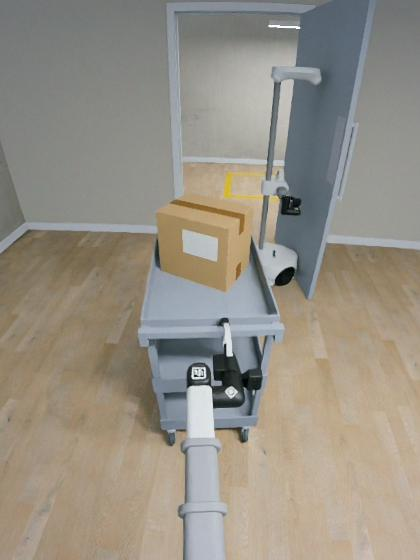

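Request:
move(
  r2={"base":{"translate_m":0.3,"strafe_m":0.0},"pace":"slow","contact_limits":{"translate_m":0.7}},
  blocking=false,
  cameras=[],
)

Request:
wait(
  seconds=7,
  cameras=["r2_head_camera","r1_head_right_camera"],
)

Scene clock: 1947.13 s.
move: r2 moving
r1: as last shown
r1.lidar_m: 1.14 0.33 0.25 - 0.25 0.25 0.54 1.18 1.10 2.75 2.90 0.89
r1.motor_effort: lift_m=+16(16) arm_m=+4(5) wheel_0=-28(29) wheel_1=+31(32) wheel_2=+9(9)
r1.servo_current: wrist_yaw_rad=52(52) wrist_pitch_rad=46(46) wrist_roll_rad=46(59) gripper_m=46(59)
r1.contact_limits: strafe_m 0.9
r1.wrist_depth_mm: 136 137 - - 300 194 - / - 138 - - 304 196 - / 114 138 229 - 306 196 - / 132 146 - - 306 197 - / - - - - 309 198 163 / - - - 198 251 198 163 / 1708 1661 179 179 179 179 -
r2.base_odometry: x=-0.530 y=-1.317 heading=-1.955
r2.turned_by_wheels: +0.000
r2.turned_by_imu: +0.000
r2.base_tilt: forward=-0.6 right=+0.0
r2.lidar_m: 0.73 3.07 2.45 2.41 2.61 2.83 2.82 2.94 2.35 2.32 2.57 0.78
r2.base_status: translate_m moving; strafe_m moving
r2.joint_positions: lift_m=+0.688 arm_m=+0.365 wrist_yaw_rad=-0.002 wrist_pitch_rad=+0.005 wrist_roll_rad=+1.569 gripper_m=-0.029
r2.joint_status: not commanded
r2.measured_speeds: translate_m=+0.049 strafe_m=+0.000 rotate_rad=-0.001 lift_m=+0.000 arm_m=+0.000 wrist_yaw_rad=+0.000 wrist_pitch_rad=+0.000 wrist_roll_rad=+0.000
r2.motor_effort: lift_m=+18(18) arm_m=+1(1) wheel_0=+5(8) wheel_1=+5(6) wheel_2=-12(14)
r2.servo_current: wrist_yaw_rad=46(52) wrist_pitch_rad=46(52) wrist_roll_rad=52(59) gripper_m=91(98)
r2.contact_limits: arm_m 0; translate_m 0.7
r2.hand_pose: x=+0.8241 y=-0.0879 z=+0.8648 quat_wxyz=(+0.708, +0.706, +0.001, -0.002) (m; r2's base frame)
r2.wrist_depth_mm: - - - 169 230 236 238 / - - - 169 229 1464 1160 / - - - 170 230 809 - / - - 488 170 230 820 - / - 496 473 170 230 831 - / - - 186 170 178 - - / - - 574 - 230 - -
pictures: none
No camera images: "cameras" was empty.

Scene clock: 1950.90 s.
earlier move: r2 done
r1.base_odometry: x=-1.475 y=+1.111 heading=+2.977
r1.turned_by_wheels: +0.000
r1.turned_by_imu: +0.000
r1.base_tilt: forward=-1.6 right=+1.3
r1.lidar_m: 1.09 0.31 0.25 - 0.25 0.25 0.54 1.17 1.13 2.74 0.83 0.64
r1.base_status: not commanded
r1.joint_positions: lift_m=+0.500 arm_m=+0.000 wrist_yaw_rad=+3.092 wrist_pitch_rad=+0.002 wrist_roll_rad=+0.000 gripper_m=-0.019
r1.joint_status: not commanded
r1.measured_speeds: all 0
r1.motor_effort: lift_m=+16(16) arm_m=+4(5) wheel_0=-29(29) wheel_1=+31(32) wheel_2=+9(9)
r1.servo_current: wrist_yaw_rad=72(72) wrist_pitch_rad=39(52) wrist_roll_rad=46(65) gripper_m=52(65)
r1.contact_limits: strafe_m 0.9
r1.hand_pose: x=-0.1129 y=+0.1016 z=+0.6779 quat_wxyz=(+0.025, -0.001, +0.000, +1.000) (m; r1's base frame)
r1.wrist_depth_mm: 136 137 - - 298 193 - / - 138 - - 304 195 - / 113 138 231 - 304 196 - / 132 146 - - 304 197 - / - - - - 309 198 163 / - - - 198 249 198 163 / 1708 1618 179 179 179 179 -
r2.base_odometry: x=-0.638 y=-1.583 heading=-1.955
r2.turned_by_wheels: +0.000
r2.turned_by_imu: -0.001
r2.base_tilt: forward=-0.7 right=+0.1
r2.lidar_m: 0.75 2.97 2.41 2.38 2.60 3.14 3.09 3.02 2.40 2.36 2.61 0.78
r2.base_status: done
r2.joint_positions: lift_m=+0.688 arm_m=+0.365 wrist_yaw_rad=-0.002 wrist_pitch_rad=+0.005 wrist_roll_rad=+1.569 gripper_m=-0.029
r2.joint_status: not commanded
r2.measured_speeds: all 0
r2.motor_effort: lift_m=+18(18) arm_m=-2(2) wheel_0=+0(8) wheel_1=+3(6) wheel_2=-9(14)
r2.servo_current: wrist_yaw_rad=59(65) wrist_pitch_rad=46(52) wrist_roll_rad=59(59) gripper_m=85(98)
r2.contact_limits: arm_m 0; translate_m 0.7
r2.hand_pose: x=+0.8241 y=-0.0880 z=+0.8648 quat_wxyz=(+0.708, +0.706, +0.001, -0.002) (m; r2's base frame)
r2.wrist_depth_mm: - - - 167 228 236 236 / - - - 168 229 1281 1160 / - - 634 168 229 820 - / - - 488 169 230 831 - / - - 477 169 230 854 - / - - 186 170 179 - - / - - 585 - - - -
wait: 3.77 of 7 s (r2 has come to rest)
pictures: r1_head_right_camera, r2_head_camera
Images, in order (width x height): r1_head_right_camera 420x672, r2_head_camera 420x560.

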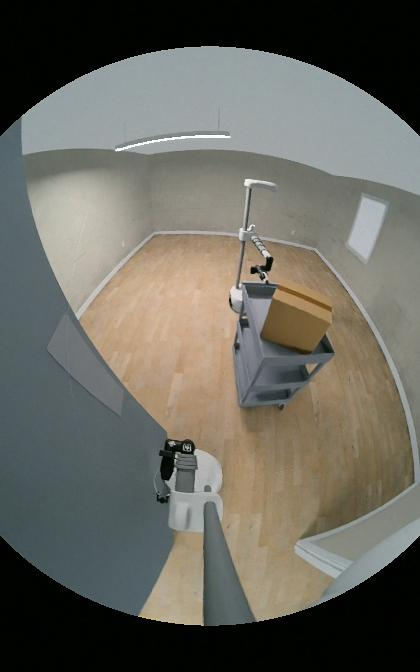

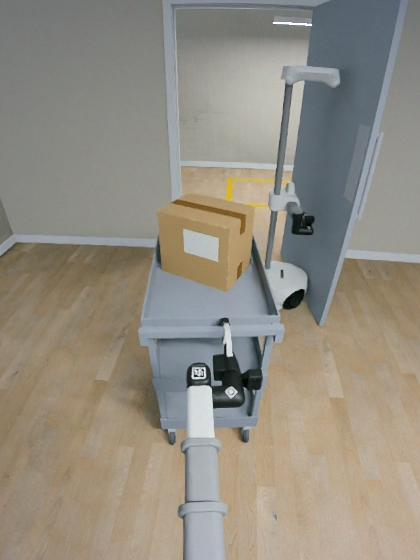

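Request:
move(
  r2={"base":{"translate_m":0.25,"strafe_m":0.035},"pace":"slow","contact_limits":{"translate_m":0.7}},
  blocking=false,
  cameras=[],
)

Request:
wait(
  seconds=7,
  cameras=["r2_head_camera","r1_head_right_camera"],
)

Scene clock: 1956.43 s.
move: r2 moving
r1: as last shown
r1.lidar_m: 1.12 0.35 0.25 - 0.25 0.25 0.56 1.20 1.09 2.75 0.81 0.63
r1.motor_effort: lift_m=+16(16) arm_m=+4(4) wheel_0=-28(29) wheel_1=+31(32) wheel_2=+9(9)
r1.servo_current: wrist_yaw_rad=52(52) wrist_pitch_rad=39(46) wrist_roll_rad=59(59) gripper_m=52(59)
r1.contact_limits: strafe_m 0.9
r1.wrist_depth_mm: 135 137 - - 298 194 - / - 138 - - 304 195 - / 113 138 230 - 306 196 - / 132 146 - - 307 197 - / - - - - 309 197 163 / - - - 198 250 198 164 / 1756 1618 179 179 179 179 -
r2.base_odometry: x=-0.641 y=-1.596 heading=-1.955
r2.turned_by_wheels: -0.001
r2.turned_by_imu: +0.000
r2.base_tilt: forward=-0.7 right=+0.1
r2.lidar_m: 0.74 2.97 2.39 2.37 2.59 3.11 3.11 3.03 2.40 2.38 2.60 0.78
r2.base_status: translate_m moving; strafe_m moving
r2.joint_positions: lift_m=+0.688 arm_m=+0.365 wrist_yaw_rad=-0.002 wrist_pitch_rad=+0.005 wrist_roll_rad=+1.569 gripper_m=-0.029
r2.joint_status: not commanded
r2.measured_speeds: translate_m=+0.049 strafe_m=+0.007 rotate_rad=-0.002 lift_m=+0.000 arm_m=+0.000 wrist_yaw_rad=+0.000 wrist_pitch_rad=+0.000 wrist_roll_rad=+0.000
r2.motor_effort: lift_m=+18(18) arm_m=-3(4) wheel_0=+4(4) wheel_1=+6(7) wheel_2=-14(14)
r2.servo_current: wrist_yaw_rad=46(59) wrist_pitch_rad=46(52) wrist_roll_rad=46(59) gripper_m=85(98)
r2.contact_limits: arm_m 0; translate_m 0.7
r2.hand_pose: x=+0.8241 y=-0.0880 z=+0.8648 quat_wxyz=(+0.708, +0.706, +0.001, -0.002) (m; r2's base frame)
r2.wrist_depth_mm: - - - 168 229 236 236 / - - - 168 229 1255 1138 / - - - 168 229 809 - / - - 484 169 229 842 - / - - 477 170 231 831 - / - - 186 170 179 - - / - - 591 - - - -
pictures: none
No camera images: "cameras" was empty.

Scene clock: 1959.73 s.
earlier move: r2 done
r1.base_odometry: x=-1.475 y=+1.111 heading=+2.977
r1.turned_by_wheels: +0.000
r1.turned_by_imu: +0.000
r1.base_tilt: forward=-1.6 right=+1.3
r1.lidar_m: 1.64 0.34 0.25 - 0.25 0.25 0.53 1.21 1.11 2.76 0.48 0.47
r1.base_status: not commanded
r1.joint_positions: lift_m=+0.500 arm_m=+0.000 wrist_yaw_rad=+3.092 wrist_pitch_rad=+0.002 wrist_roll_rad=+0.000 gripper_m=-0.019
r1.joint_status: not commanded
r1.measured_speeds: all 0
r1.motor_effort: lift_m=+16(16) arm_m=+4(5) wheel_0=-28(29) wheel_1=+31(32) wheel_2=+9(9)
r1.servo_current: wrist_yaw_rad=52(72) wrist_pitch_rad=39(52) wrist_roll_rad=39(65) gripper_m=52(59)
r1.contact_limits: strafe_m 0.9
r1.hand_pose: x=-0.1129 y=+0.1016 z=+0.6779 quat_wxyz=(+0.025, -0.001, +0.000, +1.000) (m; r1's base frame)
r1.wrist_depth_mm: 136 137 - - 297 193 - / - 138 - - 303 195 - / 113 138 230 - 306 196 - / 132 146 - - 307 197 - / - - - - 307 198 163 / - - - 199 250 198 163 / 1756 1661 179 180 178 179 -
r2.base_odometry: x=-0.699 y=-1.828 heading=-1.955
r2.turned_by_wheels: +0.000
r2.turned_by_imu: -0.001
r2.base_tilt: forward=-0.7 right=+0.1
r2.lidar_m: 0.77 2.70 2.31 2.30 2.49 3.36 3.35 3.08 2.47 2.44 2.69 0.78
r2.base_status: done
r2.joint_positions: lift_m=+0.688 arm_m=+0.365 wrist_yaw_rad=-0.002 wrist_pitch_rad=+0.005 wrist_roll_rad=+1.569 gripper_m=-0.029
r2.joint_status: not commanded
r2.measured_speeds: all 0
r2.motor_effort: lift_m=+18(18) arm_m=-3(4) wheel_0=+0(6) wheel_1=+3(7) wheel_2=-9(15)
r2.servo_current: wrist_yaw_rad=39(59) wrist_pitch_rad=46(52) wrist_roll_rad=46(65) gripper_m=85(98)
r2.contact_limits: arm_m 0; translate_m 0.7
r2.hand_pose: x=+0.8241 y=-0.0881 z=+0.8648 quat_wxyz=(+0.708, +0.706, +0.001, -0.003) (m; r2's base frame)
r2.wrist_depth_mm: - 1756 - 159 217 224 243 / - - - 161 220 1229 - / - - 569 163 223 809 - / - 496 459 166 226 842 - / - 484 492 168 229 842 - / - - 186 170 180 - - / - - - - 235 - -
wait: 3.30 of 7 s (r2 has come to rest)
pictures: r1_head_right_camera, r2_head_camera
Images, in order (width x height): r1_head_right_camera 420x672, r2_head_camera 420x560.

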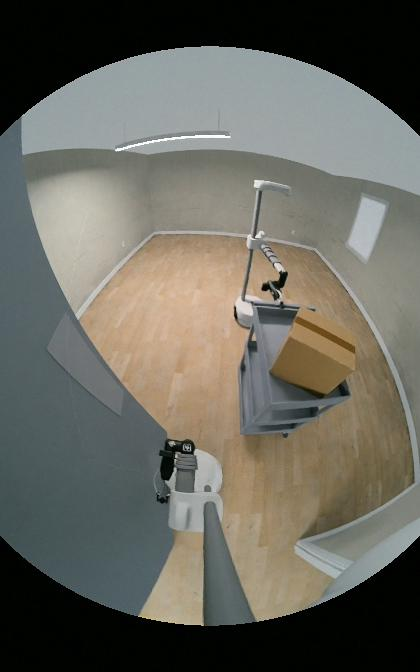

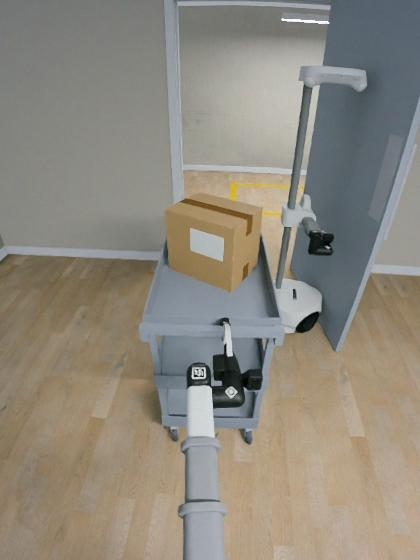

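Request:
move(
  r2={"base":{"translate_m":0.3,"strafe_m":-0.01},"pace":"slow","contact_limits":{"translate_m":0.7}},
  blocking=false,
  cameras=[],
)

Request:
wait(
  seconds=7,
  cameras=["r2_head_camera","r1_head_right_camera"],
)

Scene clock: 1964.87 s.
move: r2 moving
r1: as last shown
r1.lidar_m: 1.64 0.32 0.25 - 0.25 0.25 0.56 1.23 1.10 2.75 0.46 0.45
r1.motor_effort: lift_m=+16(16) arm_m=+4(4) wheel_0=-28(29) wheel_1=+31(32) wheel_2=+9(9)
r1.servo_current: wrist_yaw_rad=52(52) wrist_pitch_rad=39(46) wrist_roll_rad=52(59) gripper_m=52(59)
r1.contact_limits: strafe_m 0.9
r1.wrist_depth_mm: 136 138 - - 300 194 - / - 138 - - 303 195 - / 113 138 230 - 304 196 - / 132 146 - - 307 196 - / - - - - 310 198 163 / - - - 198 250 199 163 / 1708 1576 178 180 180 179 -
r2.base_odometry: x=-0.704 y=-1.839 heading=-1.955
r2.turned_by_wheels: +0.000
r2.turned_by_imu: +0.001
r2.base_tilt: forward=-0.7 right=+0.1
r2.lidar_m: 0.76 2.69 2.34 2.29 2.52 3.40 3.38 3.10 2.46 2.43 2.67 0.77
r2.base_status: translate_m moving; strafe_m moving
r2.joint_positions: lift_m=+0.688 arm_m=+0.365 wrist_yaw_rad=-0.002 wrist_pitch_rad=+0.005 wrist_roll_rad=+1.569 gripper_m=-0.029
r2.joint_status: not commanded
r2.measured_speeds: translate_m=+0.048 strafe_m=-0.002 rotate_rad=-0.001 lift_m=+0.000 arm_m=+0.000 wrist_yaw_rad=+0.000 wrist_pitch_rad=+0.000 wrist_roll_rad=+0.000
r2.motor_effort: lift_m=+18(18) arm_m=-3(4) wheel_0=+1(6) wheel_1=+7(7) wheel_2=-12(14)
r2.servo_current: wrist_yaw_rad=52(52) wrist_pitch_rad=39(52) wrist_roll_rad=39(59) gripper_m=85(91)
r2.contact_limits: arm_m 0; translate_m 0.7
r2.hand_pose: x=+0.8241 y=-0.0881 z=+0.8648 quat_wxyz=(+0.708, +0.706, +0.001, -0.003) (m; r2's base frame)
r2.wrist_depth_mm: - - - 158 217 223 241 / - - - 160 220 1182 - / - - 564 163 224 809 - / - 496 459 165 226 820 - / - 500 496 167 229 854 - / - - 186 170 178 - - / - 145 - - 236 569 -
pictures: none
No camera images: "cameras" was empty.

Scene clock: 1968.63 s.
earlier move: r2 done
r1.base_odometry: x=-1.475 y=+1.111 heading=+2.977
r1.turned_by_wheels: +0.000
r1.turned_by_imu: +0.000
r1.base_tilt: forward=-1.5 right=+1.3
r1.lidar_m: 1.45 0.30 0.25 - 0.25 0.26 0.55 1.24 1.12 0.33 0.33 0.46
r1.base_status: not commanded
r1.joint_positions: lift_m=+0.500 arm_m=+0.000 wrist_yaw_rad=+3.092 wrist_pitch_rad=+0.002 wrist_roll_rad=+0.000 gripper_m=-0.019
r1.joint_status: not commanded
r1.measured_speeds: all 0
r1.motor_effort: lift_m=+16(16) arm_m=+4(5) wheel_0=-28(29) wheel_1=+31(32) wheel_2=+9(9)
r1.servo_current: wrist_yaw_rad=39(65) wrist_pitch_rad=39(52) wrist_roll_rad=33(65) gripper_m=52(65)
r1.contact_limits: strafe_m 0.9
r1.hand_pose: x=-0.1129 y=+0.1016 z=+0.6779 quat_wxyz=(+0.025, -0.001, +0.000, +1.000) (m; r1's base frame)
r1.wrist_depth_mm: 136 137 - - 298 193 - / - 138 - - 303 195 - / 113 138 229 - 304 196 - / 132 146 - - 307 197 - / - - - - 307 197 163 / - - - 199 249 198 163 / 1708 1618 179 179 179 179 -
r2.base_odometry: x=-0.820 y=-2.102 heading=-1.955
r2.turned_by_wheels: +0.001
r2.turned_by_imu: +0.002
r2.base_tilt: forward=-0.7 right=+0.1
r2.lidar_m: 0.77 2.37 2.32 2.27 2.48 3.70 3.65 3.13 2.48 2.46 2.68 0.78
r2.base_status: done
r2.joint_positions: lift_m=+0.688 arm_m=+0.365 wrist_yaw_rad=-0.001 wrist_pitch_rad=+0.005 wrist_roll_rad=+1.569 gripper_m=-0.029
r2.joint_status: not commanded
r2.measured_speeds: all 0
r2.motor_effort: lift_m=+18(18) arm_m=-3(4) wheel_0=+7(12) wheel_1=+4(9) wheel_2=-4(14)
r2.servo_current: wrist_yaw_rad=33(65) wrist_pitch_rad=46(52) wrist_roll_rad=46(59) gripper_m=91(98)
r2.contact_limits: arm_m 0; translate_m 0.7
r2.hand_pose: x=+0.8242 y=-0.0877 z=+0.8648 quat_wxyz=(+0.708, +0.706, +0.001, -0.002) (m; r2's base frame)
r2.wrist_depth_mm: 917 - - 154 211 221 241 / - - - 157 215 1576 - / - - 544 160 220 809 - / 1708 477 459 163 224 820 - / - 517 500 167 229 842 - / - - 185 170 179 - - / - - - - 236 - -
wait: 3.77 of 7 s (r2 has come to rest)
pictures: r1_head_right_camera, r2_head_camera
Images, in order (width x height): r1_head_right_camera 420x672, r2_head_camera 420x560.

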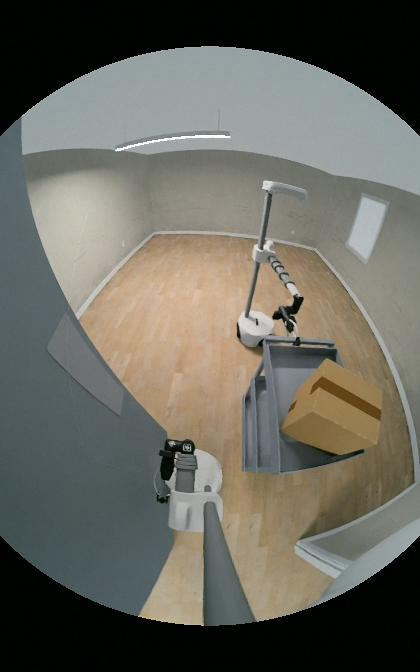

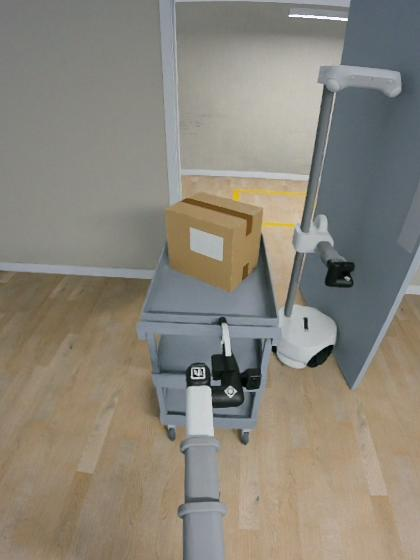

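Request:
move(
  r2={"base":{"translate_m":0.3,"strafe_m":-0.01},"pace":"slow","contact_limits":{"translate_m":0.7}},
  blocking=false,
  cameras=[],
)

Request:
wait(
  seconds=7,
  cameras=["r2_head_camera","r1_head_right_camera"],
)

Scene clock: 1979.40 s.
move: r2 moving
r1: as last shown
r1.base_tilt: forward=-1.6 right=+1.3
r1.lidar_m: 1.45 0.31 0.25 - 0.25 0.25 0.57 1.24 1.09 0.33 0.34 0.48
r1.motor_effort: lift_m=+16(16) arm_m=+4(4) wheel_0=-28(29) wheel_1=+31(32) wheel_2=+9(9)
r1.servo_current: wrist_yaw_rad=33(72) wrist_pitch_rad=39(46) wrist_roll_rad=46(59) gripper_m=52(59)
r1.contact_limits: strafe_m 0.9
r1.wrist_depth_mm: 135 137 - - 298 194 - / - 138 - - 303 196 - / 113 138 230 - 304 196 - / 131 146 - - 309 197 - / - - - - 310 198 163 / - - - 198 251 198 163 / 1661 1618 179 179 179 179 -
r2.base_odometry: x=-0.825 y=-2.114 heading=-1.954
r2.turned_by_wheels: +0.001
r2.turned_by_imu: +0.001
r2.base_tilt: forward=-0.7 right=+0.0
r2.lidar_m: 0.75 2.35 2.31 2.28 2.49 3.71 3.66 3.11 2.50 2.45 2.69 0.78
r2.base_status: translate_m moving; strafe_m moving
r2.joint_positions: lift_m=+0.688 arm_m=+0.365 wrist_yaw_rad=-0.001 wrist_pitch_rad=+0.005 wrist_roll_rad=+1.569 gripper_m=-0.029
r2.joint_status: not commanded
r2.measured_speeds: translate_m=+0.049 strafe_m=-0.002 rotate_rad=-0.002 lift_m=+0.000 arm_m=+0.000 wrist_yaw_rad=+0.000 wrist_pitch_rad=+0.000 wrist_roll_rad=+0.000
r2.motor_effort: lift_m=+18(18) arm_m=-3(4) wheel_0=+7(13) wheel_1=+8(8) wheel_2=-9(11)
r2.servo_current: wrist_yaw_rad=46(59) wrist_pitch_rad=46(46) wrist_roll_rad=39(59) gripper_m=91(91)
r2.contact_limits: arm_m 0; translate_m 0.7
r2.hand_pose: x=+0.8242 y=-0.0877 z=+0.8648 quat_wxyz=(+0.708, +0.706, +0.001, -0.002) (m; r2's base frame)
r2.wrist_depth_mm: 917 - - 154 211 220 240 / - - - 157 216 1537 - / - - 544 160 219 809 - / - 480 459 163 224 820 - / 1661 512 500 167 229 842 - / - - 185 169 178 - - / - - - - 237 - -
pictures: none
No camera images: "cameras" was empty.

Scene clock: 1983.17 s.
earlier move: r2 done
r1.base_odometry: x=-1.475 y=+1.111 heading=+2.977
r1.turned_by_wheels: +0.000
r1.turned_by_imu: +0.000
r1.base_tilt: forward=-1.5 right=+1.3
r1.lidar_m: 5.10 0.32 0.25 - 0.25 0.25 0.55 1.19 0.34 0.31 0.36 0.54
r1.base_status: not commanded
r1.joint_positions: lift_m=+0.500 arm_m=+0.000 wrist_yaw_rad=+3.092 wrist_pitch_rad=+0.002 wrist_roll_rad=+0.000 gripper_m=-0.019
r1.joint_status: not commanded
r1.measured_speeds: all 0
r1.motor_effort: lift_m=+16(16) arm_m=+4(5) wheel_0=-28(29) wheel_1=+31(32) wheel_2=+9(9)
r1.servo_current: wrist_yaw_rad=59(72) wrist_pitch_rad=39(52) wrist_roll_rad=65(78) gripper_m=52(59)
r1.contact_limits: strafe_m 0.9
r1.hand_pose: x=-0.1129 y=+0.1016 z=+0.6779 quat_wxyz=(+0.025, -0.001, +0.000, +1.000) (m; r1's base frame)
r1.wrist_depth_mm: 136 137 - - 298 194 - / - 138 - - 303 195 - / 113 139 229 - 306 196 - / 131 146 - - 309 196 - / - - - - 307 198 163 / - - - 199 250 198 163 / 1756 1618 179 180 179 179 -
r2.base_odometry: x=-0.942 y=-2.376 heading=-1.954
r2.turned_by_wheels: +0.000
r2.turned_by_imu: +0.002
r2.base_tilt: forward=-0.6 right=+0.1
r2.lidar_m: 0.77 2.05 2.28 2.22 2.47 3.78 3.96 3.14 2.54 2.49 1.14 0.77
r2.base_status: done
r2.joint_positions: lift_m=+0.688 arm_m=+0.365 wrist_yaw_rad=-0.001 wrist_pitch_rad=+0.005 wrist_roll_rad=+1.569 gripper_m=-0.029
r2.joint_status: not commanded
r2.measured_speeds: all 0
r2.motor_effort: lift_m=+18(18) arm_m=-3(4) wheel_0=+7(13) wheel_1=+5(9) wheel_2=-5(11)
r2.servo_current: wrist_yaw_rad=52(59) wrist_pitch_rad=46(52) wrist_roll_rad=39(59) gripper_m=91(98)
r2.contact_limits: arm_m 0; translate_m 0.7
r2.hand_pose: x=+0.8242 y=-0.0877 z=+0.8648 quat_wxyz=(+0.708, +0.706, +0.001, -0.002) (m; r2's base frame)
r2.wrist_depth_mm: - - - 152 211 223 1098 / - - - 156 213 1464 - / - - 535 158 218 809 - / - 469 455 163 224 820 - / - 535 508 166 228 831 - / - - 186 169 178 - - / - - - - 237 - -
wait: 3.77 of 7 s (r2 has come to rest)
pictures: r1_head_right_camera, r2_head_camera
Images, in order (width x height): r1_head_right_camera 420x672, r2_head_camera 420x560.

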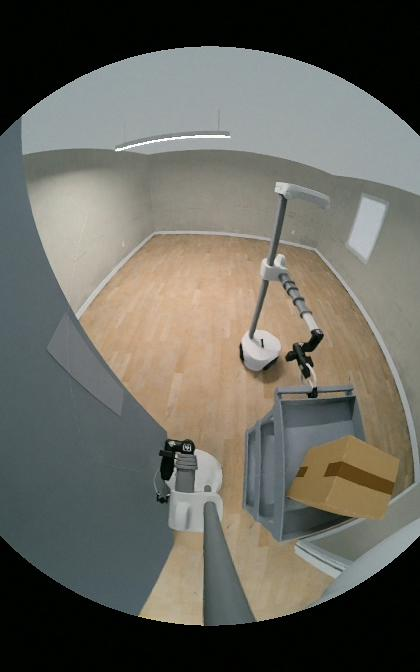

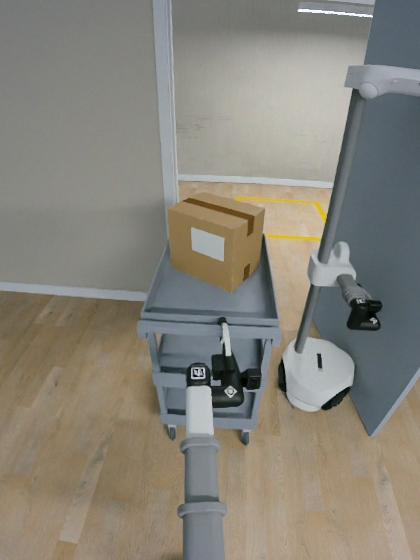

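Request:
move(
  r2={"base":{"translate_m":0.35,"strafe_m":-0.05},"pace":"slow","contact_limits":{"translate_m":0.7}},
  blocking=false,
  cameras=[],
)

Request:
wait(
  seconds=7,
  cameras=["r2_head_camera","r1_head_right_camera"],
)

Scene clock: 2002.47 s.
move: r2 moving
r1: as last shown
r1.base_tilt: forward=-1.6 right=+1.3
r1.lidar_m: 5.13 0.34 0.25 - 0.25 0.25 0.53 1.24 0.35 0.32 0.35 0.54
r1.motor_effort: lift_m=+16(16) arm_m=+4(4) wheel_0=-29(29) wheel_1=+31(32) wheel_2=+9(9)
r1.servo_current: wrist_yaw_rad=46(65) wrist_pitch_rad=52(52) wrist_roll_rad=39(59) gripper_m=46(59)
r1.contact_limits: strafe_m 0.9
r1.wrist_depth_mm: 135 138 - - 298 193 - / - 138 - - 303 195 - / 113 138 230 - 306 196 - / 131 146 - - 307 197 - / - - - - 307 198 163 / - - - 199 250 198 163 / 1756 1661 179 179 179 179 -
r2.base_odometry: x=-0.948 y=-2.387 heading=-1.954
r2.turned_by_wheels: +0.000
r2.turned_by_imu: +0.001
r2.base_tilt: forward=-0.6 right=+0.0
r2.lidar_m: 0.76 2.06 2.28 2.24 2.47 3.78 3.97 3.18 2.54 2.48 1.15 0.78
r2.base_status: translate_m moving; strafe_m moving
r2.joint_positions: lift_m=+0.688 arm_m=+0.365 wrist_yaw_rad=-0.001 wrist_pitch_rad=+0.005 wrist_roll_rad=+1.569 gripper_m=-0.029
r2.joint_status: not commanded
r2.measured_speeds: translate_m=+0.049 strafe_m=-0.007 rotate_rad=-0.001 lift_m=+0.000 arm_m=+0.000 wrist_yaw_rad=+0.000 wrist_pitch_rad=+0.000 wrist_roll_rad=+0.000
r2.motor_effort: lift_m=+18(18) arm_m=-4(4) wheel_0=+11(12) wheel_1=+6(7) wheel_2=-8(10)
r2.servo_current: wrist_yaw_rad=39(52) wrist_pitch_rad=46(52) wrist_roll_rad=39(59) gripper_m=91(98)
r2.contact_limits: arm_m 0; translate_m 0.7
r2.hand_pose: x=+0.8242 y=-0.0877 z=+0.8648 quat_wxyz=(+0.708, +0.706, +0.001, -0.002) (m; r2's base frame)
r2.wrist_depth_mm: - - - 152 208 221 1078 / - - - 155 214 1464 - / - - 535 158 218 809 - / - 469 459 162 223 831 - / - 535 504 166 228 854 - / - - 186 169 178 - - / - - - - 238 - -
pictures: none
No camera images: "cameras" was empty.

Scene clock: 2006.77 s.
earlier move: r2 done
r1.base_odometry: x=-1.475 y=+1.111 heading=+2.977
r1.turned_by_wheels: +0.000
r1.turned_by_imu: +0.000
r1.base_tilt: forward=-1.6 right=+1.3
r1.lidar_m: 5.12 0.33 0.25 - 0.25 0.26 0.54 0.48 0.35 0.33 0.46 0.77
r1.base_status: not commanded
r1.joint_positions: lift_m=+0.500 arm_m=+0.000 wrist_yaw_rad=+3.092 wrist_pitch_rad=+0.002 wrist_roll_rad=+0.000 gripper_m=-0.019
r1.joint_status: not commanded
r1.measured_speeds: all 0
r1.motor_effort: lift_m=+16(16) arm_m=+5(5) wheel_0=-28(29) wheel_1=+31(32) wheel_2=+9(9)
r1.servo_current: wrist_yaw_rad=46(72) wrist_pitch_rad=39(59) wrist_roll_rad=39(78) gripper_m=52(59)
r1.contact_limits: strafe_m 0.9
r1.hand_pose: x=-0.1129 y=+0.1016 z=+0.6779 quat_wxyz=(+0.025, -0.001, +0.000, +1.000) (m; r1's base frame)
r1.wrist_depth_mm: 136 138 - - 300 194 - / - 138 - - 304 196 - / 113 138 231 - 304 197 - / 132 146 - - 306 198 - / 676 - - - 307 198 163 / - - - 198 250 198 163 / 1661 1618 179 180 179 179 -
r2.base_odometry: x=-1.119 y=-2.682 heading=-1.953
r2.turned_by_wheels: +0.000
r2.turned_by_imu: +0.003
r2.base_tilt: forward=-0.7 right=+0.1
r2.lidar_m: 0.77 1.69 2.28 2.24 2.44 3.80 - 3.13 2.54 2.50 0.84 0.77
r2.base_status: done
r2.joint_positions: lift_m=+0.688 arm_m=+0.365 wrist_yaw_rad=+0.000 wrist_pitch_rad=+0.005 wrist_roll_rad=+1.569 gripper_m=-0.029
r2.joint_status: not commanded
r2.measured_speeds: all 0
r2.motor_effort: lift_m=+18(18) arm_m=-3(4) wheel_0=+7(14) wheel_1=+5(9) wheel_2=-4(10)
r2.servo_current: wrist_yaw_rad=46(59) wrist_pitch_rad=46(52) wrist_roll_rad=52(59) gripper_m=78(98)
r2.contact_limits: arm_m 0; translate_m 0.7
r2.hand_pose: x=+0.8243 y=-0.0874 z=+0.8648 quat_wxyz=(+0.708, +0.706, +0.002, -0.002) (m; r2's base frame)
r2.wrist_depth_mm: - - - 155 213 219 238 / - - - 157 216 1537 - / - - 554 160 220 798 - / - 484 462 163 224 831 - / - - 500 167 229 831 - / - 597 187 169 179 - - / - - - - 236 - -
wait: 4.30 of 7 s (r2 has come to rest)
pictures: r1_head_right_camera, r2_head_camera
Images, in order (width x height): r1_head_right_camera 420x672, r2_head_camera 420x560.

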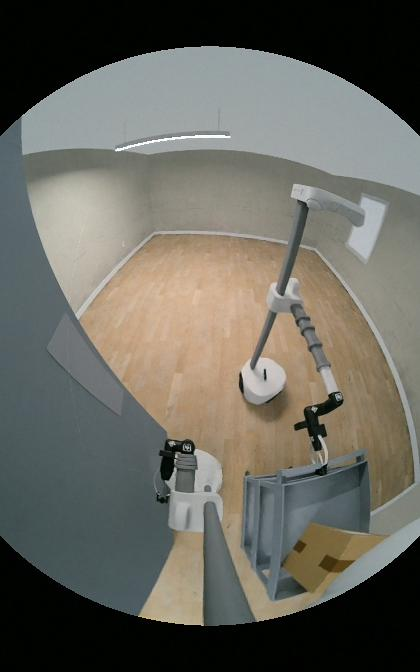

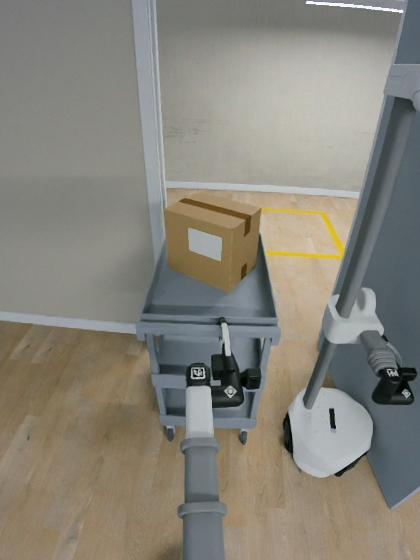

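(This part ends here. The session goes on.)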